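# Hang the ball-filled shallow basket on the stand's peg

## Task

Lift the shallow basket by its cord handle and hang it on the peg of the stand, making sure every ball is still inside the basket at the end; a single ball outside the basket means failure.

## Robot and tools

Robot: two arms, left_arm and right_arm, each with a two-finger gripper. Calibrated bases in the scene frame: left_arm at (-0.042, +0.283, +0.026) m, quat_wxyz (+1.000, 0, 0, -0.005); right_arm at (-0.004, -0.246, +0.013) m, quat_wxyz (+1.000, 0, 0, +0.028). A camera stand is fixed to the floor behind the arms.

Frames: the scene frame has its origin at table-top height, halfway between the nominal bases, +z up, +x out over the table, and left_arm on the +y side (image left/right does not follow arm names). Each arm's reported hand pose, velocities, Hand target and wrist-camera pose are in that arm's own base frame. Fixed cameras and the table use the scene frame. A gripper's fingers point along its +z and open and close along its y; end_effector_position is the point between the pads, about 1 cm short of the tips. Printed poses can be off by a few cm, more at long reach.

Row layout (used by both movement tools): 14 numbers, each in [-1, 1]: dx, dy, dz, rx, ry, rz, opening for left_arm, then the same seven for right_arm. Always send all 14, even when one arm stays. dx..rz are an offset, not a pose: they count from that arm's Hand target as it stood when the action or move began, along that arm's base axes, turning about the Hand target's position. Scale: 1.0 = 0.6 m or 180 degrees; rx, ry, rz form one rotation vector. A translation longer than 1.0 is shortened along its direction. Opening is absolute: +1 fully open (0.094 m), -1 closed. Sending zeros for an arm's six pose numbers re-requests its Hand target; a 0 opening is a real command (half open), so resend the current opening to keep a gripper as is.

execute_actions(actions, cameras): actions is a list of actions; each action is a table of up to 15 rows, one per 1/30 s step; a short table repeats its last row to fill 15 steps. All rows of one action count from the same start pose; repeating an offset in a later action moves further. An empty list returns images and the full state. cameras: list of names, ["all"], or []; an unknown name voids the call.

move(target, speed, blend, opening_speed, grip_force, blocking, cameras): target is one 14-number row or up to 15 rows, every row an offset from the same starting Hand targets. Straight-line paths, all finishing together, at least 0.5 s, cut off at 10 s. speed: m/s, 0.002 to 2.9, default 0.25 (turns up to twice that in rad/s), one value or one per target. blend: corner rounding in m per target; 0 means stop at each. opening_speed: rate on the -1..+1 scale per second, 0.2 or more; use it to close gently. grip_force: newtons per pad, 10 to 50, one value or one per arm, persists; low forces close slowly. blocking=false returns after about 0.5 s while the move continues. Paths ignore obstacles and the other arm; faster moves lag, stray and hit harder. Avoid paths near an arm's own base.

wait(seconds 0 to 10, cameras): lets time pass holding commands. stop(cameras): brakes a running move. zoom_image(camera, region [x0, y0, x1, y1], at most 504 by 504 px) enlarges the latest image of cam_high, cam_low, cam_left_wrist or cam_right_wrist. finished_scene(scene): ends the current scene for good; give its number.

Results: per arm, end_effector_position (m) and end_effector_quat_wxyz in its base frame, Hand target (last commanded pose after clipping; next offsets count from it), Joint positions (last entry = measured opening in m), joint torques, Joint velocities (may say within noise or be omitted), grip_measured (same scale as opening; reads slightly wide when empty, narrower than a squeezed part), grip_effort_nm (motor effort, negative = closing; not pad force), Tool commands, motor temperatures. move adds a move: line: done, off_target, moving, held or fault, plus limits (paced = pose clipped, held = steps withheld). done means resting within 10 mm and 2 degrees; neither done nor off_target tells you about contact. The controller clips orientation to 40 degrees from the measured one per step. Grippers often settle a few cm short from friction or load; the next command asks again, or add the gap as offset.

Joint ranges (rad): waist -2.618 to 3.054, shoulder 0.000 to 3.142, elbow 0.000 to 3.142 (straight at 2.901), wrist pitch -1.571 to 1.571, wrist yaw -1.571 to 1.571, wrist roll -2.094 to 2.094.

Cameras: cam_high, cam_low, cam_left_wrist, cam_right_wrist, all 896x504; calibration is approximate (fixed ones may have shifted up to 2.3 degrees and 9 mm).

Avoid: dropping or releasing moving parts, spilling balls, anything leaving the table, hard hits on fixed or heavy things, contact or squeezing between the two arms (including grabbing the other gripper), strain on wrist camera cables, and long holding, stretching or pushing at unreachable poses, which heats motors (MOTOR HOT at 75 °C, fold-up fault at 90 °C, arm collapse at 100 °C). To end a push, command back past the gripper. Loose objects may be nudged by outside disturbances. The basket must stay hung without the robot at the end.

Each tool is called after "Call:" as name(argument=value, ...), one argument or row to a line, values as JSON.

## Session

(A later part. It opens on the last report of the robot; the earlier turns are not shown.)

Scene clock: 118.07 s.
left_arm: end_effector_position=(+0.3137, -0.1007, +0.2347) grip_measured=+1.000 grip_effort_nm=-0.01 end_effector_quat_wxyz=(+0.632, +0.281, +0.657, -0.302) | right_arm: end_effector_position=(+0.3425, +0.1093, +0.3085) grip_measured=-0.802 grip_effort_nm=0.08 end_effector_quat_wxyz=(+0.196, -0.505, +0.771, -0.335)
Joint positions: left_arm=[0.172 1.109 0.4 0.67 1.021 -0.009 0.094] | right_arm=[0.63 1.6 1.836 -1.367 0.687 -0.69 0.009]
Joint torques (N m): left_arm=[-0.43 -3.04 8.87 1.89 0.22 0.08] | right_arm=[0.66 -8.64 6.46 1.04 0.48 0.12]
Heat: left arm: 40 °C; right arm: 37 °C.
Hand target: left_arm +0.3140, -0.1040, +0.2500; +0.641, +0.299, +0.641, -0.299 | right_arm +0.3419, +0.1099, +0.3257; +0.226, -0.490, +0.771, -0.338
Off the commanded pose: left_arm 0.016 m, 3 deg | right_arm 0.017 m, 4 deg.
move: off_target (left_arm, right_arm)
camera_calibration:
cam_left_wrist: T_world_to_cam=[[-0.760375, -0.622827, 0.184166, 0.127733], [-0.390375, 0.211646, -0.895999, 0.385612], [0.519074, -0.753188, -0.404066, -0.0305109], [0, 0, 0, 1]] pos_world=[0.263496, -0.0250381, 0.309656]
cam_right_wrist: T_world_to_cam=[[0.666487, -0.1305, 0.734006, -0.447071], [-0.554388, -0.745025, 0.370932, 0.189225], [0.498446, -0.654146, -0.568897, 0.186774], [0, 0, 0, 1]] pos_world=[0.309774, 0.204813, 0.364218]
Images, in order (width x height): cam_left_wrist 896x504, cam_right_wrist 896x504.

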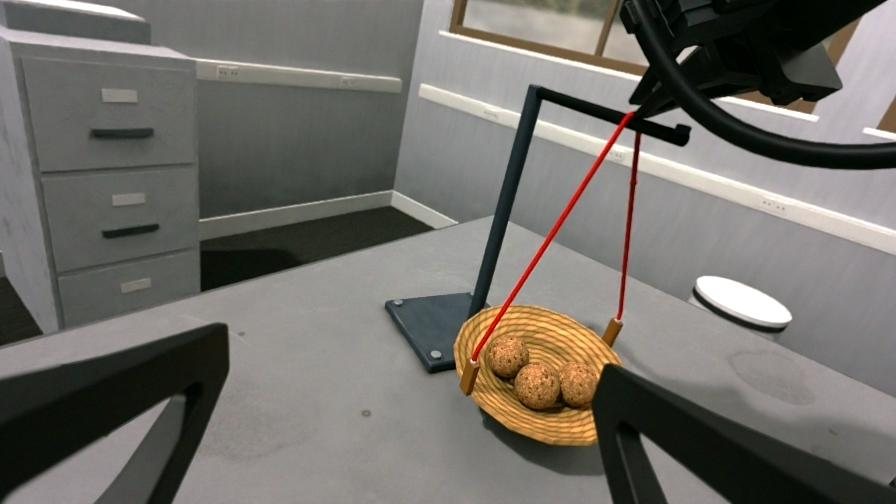

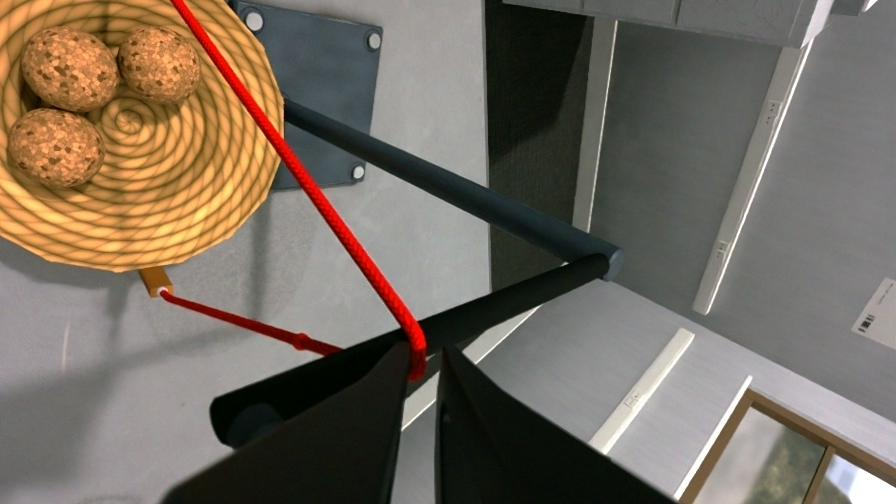

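Call:
move(
  target=[
    [0,0,0,0,0,0,1,-0.0167,0.0083,0.045,0,0,0,-0.8],
    [0,0,0,0,0,0,1,-0.06,0.027,0.09,0,0,0,-0.8],
    [0,0,0,0,0,0,1,-0.2,0.085,0.13,0,0,0,-0.8],
  ],
  speed=0.06,
  blend=[0.01,0.01,0],
  cameras=["cam_left_wrist","cam_right_wrist","cam_low"],
)

Call:
zoom_image(
  camera="cam_left_wrist",
  region=[400, 60, 800, 460],
)

Scene clock: 122.93 s.
left_arm: end_effector_position=(+0.3137, -0.1007, +0.2347) grip_measured=+1.000 grip_effort_nm=-0.01 end_effector_quat_wxyz=(+0.632, +0.281, +0.657, -0.302) | right_arm: end_effector_position=(+0.2241, +0.1670, +0.4000) grip_measured=-0.802 grip_effort_nm=0.07 end_effector_quat_wxyz=(+0.378, -0.533, +0.699, -0.290)
Joint positions: left_arm=[0.172 1.109 0.4 0.67 1.021 -0.009 0.094] | right_arm=[1.154 1.378 1.935 -1.574 0.874 -0.414 0.009]
Joint torques (N m): left_arm=[-0.44 -3 8.9 1.87 0.2 0.07] | right_arm=[0.51 -4.38 3.77 0.89 0.61 0.17]
Heat: left arm: 40 °C; right arm: 37 °C.
Hand target: left_arm +0.3140, -0.1040, +0.2500; +0.641, +0.299, +0.641, -0.299 | right_arm +0.2218, +0.1610, +0.4037; +0.226, -0.490, +0.771, -0.337
Off the commanded pose: left_arm 0.016 m, 3 deg | right_arm 0.007 m, 21 deg.
joint sent to its limit (right arm) — joint 4 (wrist pitch), lower limit. The joint targets are off in orientation, not in position.
move: off_target (left_arm, right_arm)
camera_calibration:
cam_left_wrist: T_world_to_cam=[[-0.760375, -0.622827, 0.184166, 0.127733], [-0.390375, 0.211646, -0.895999, 0.385612], [0.519074, -0.753188, -0.404066, -0.0305109], [0, 0, 0, 1]] pos_world=[0.263496, -0.0250381, 0.309656]
cam_right_wrist: T_world_to_cam=[[0.501986, -0.135465, 0.854201, -0.438093], [-0.394673, -0.914706, 0.0868755, 0.238874], [0.769574, -0.38074, -0.512634, 0.206711], [0, 0, 0, 1]] pos_world=[0.155114, 0.237856, 0.459434]
Images, in order (width x height): cam_low 896x504, cam_left_wrist 896x504, cam_right_wrist 896x504.

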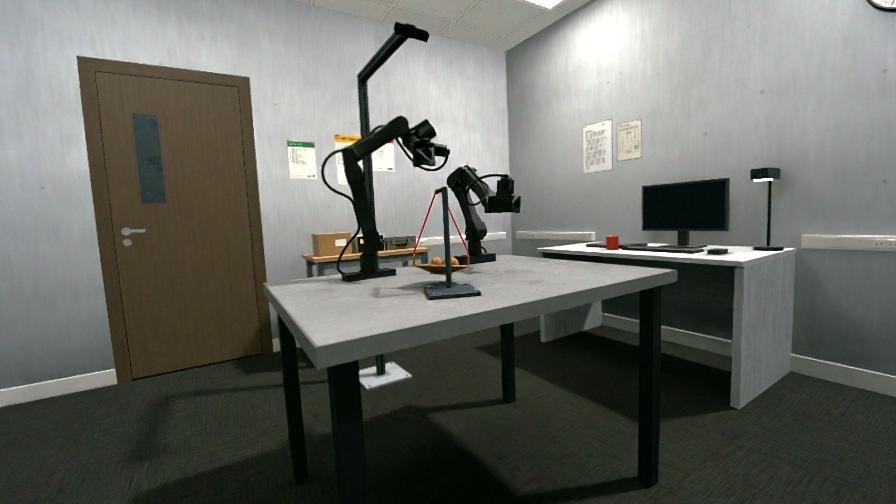

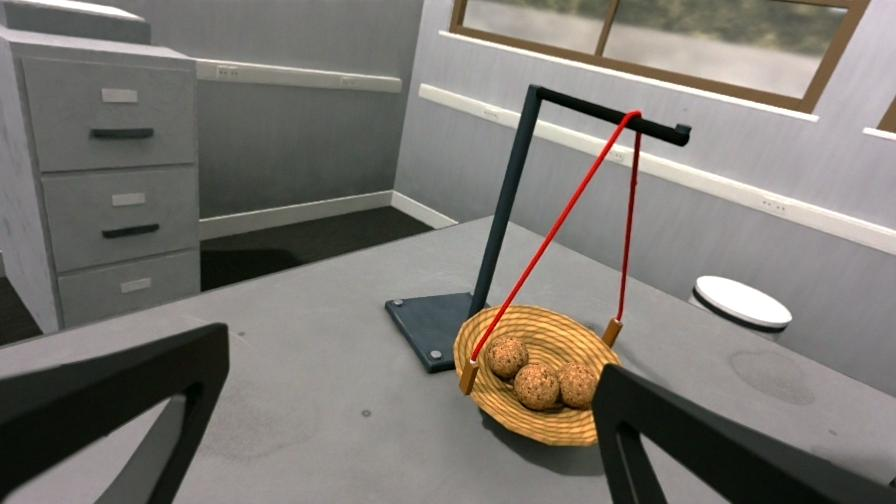

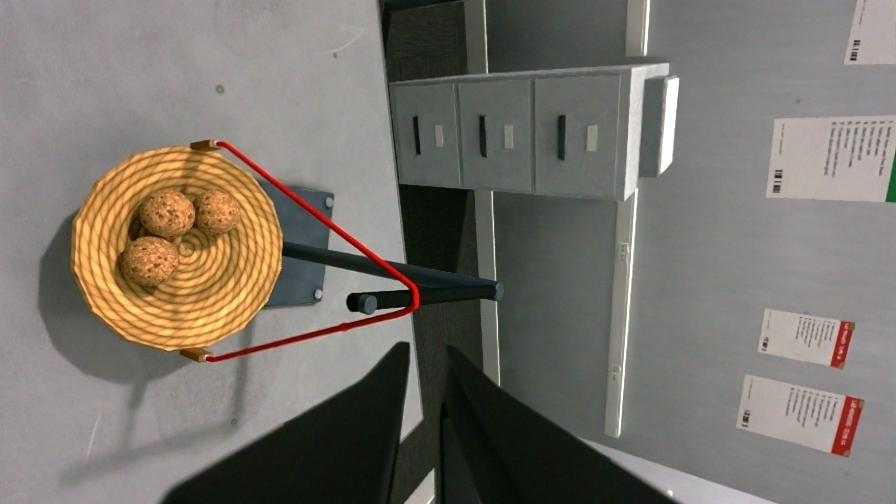

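Scaled by 1.260 from the camera's 896x504 image, which has a finer 1280x720 frame.

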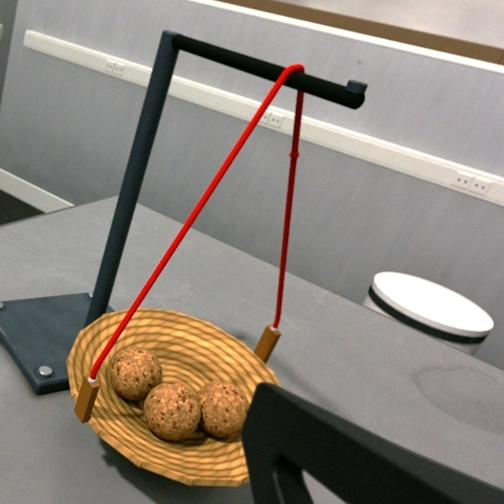

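Call:
finished_scene(
  scene=2,
)

The scene is finished: the task was done.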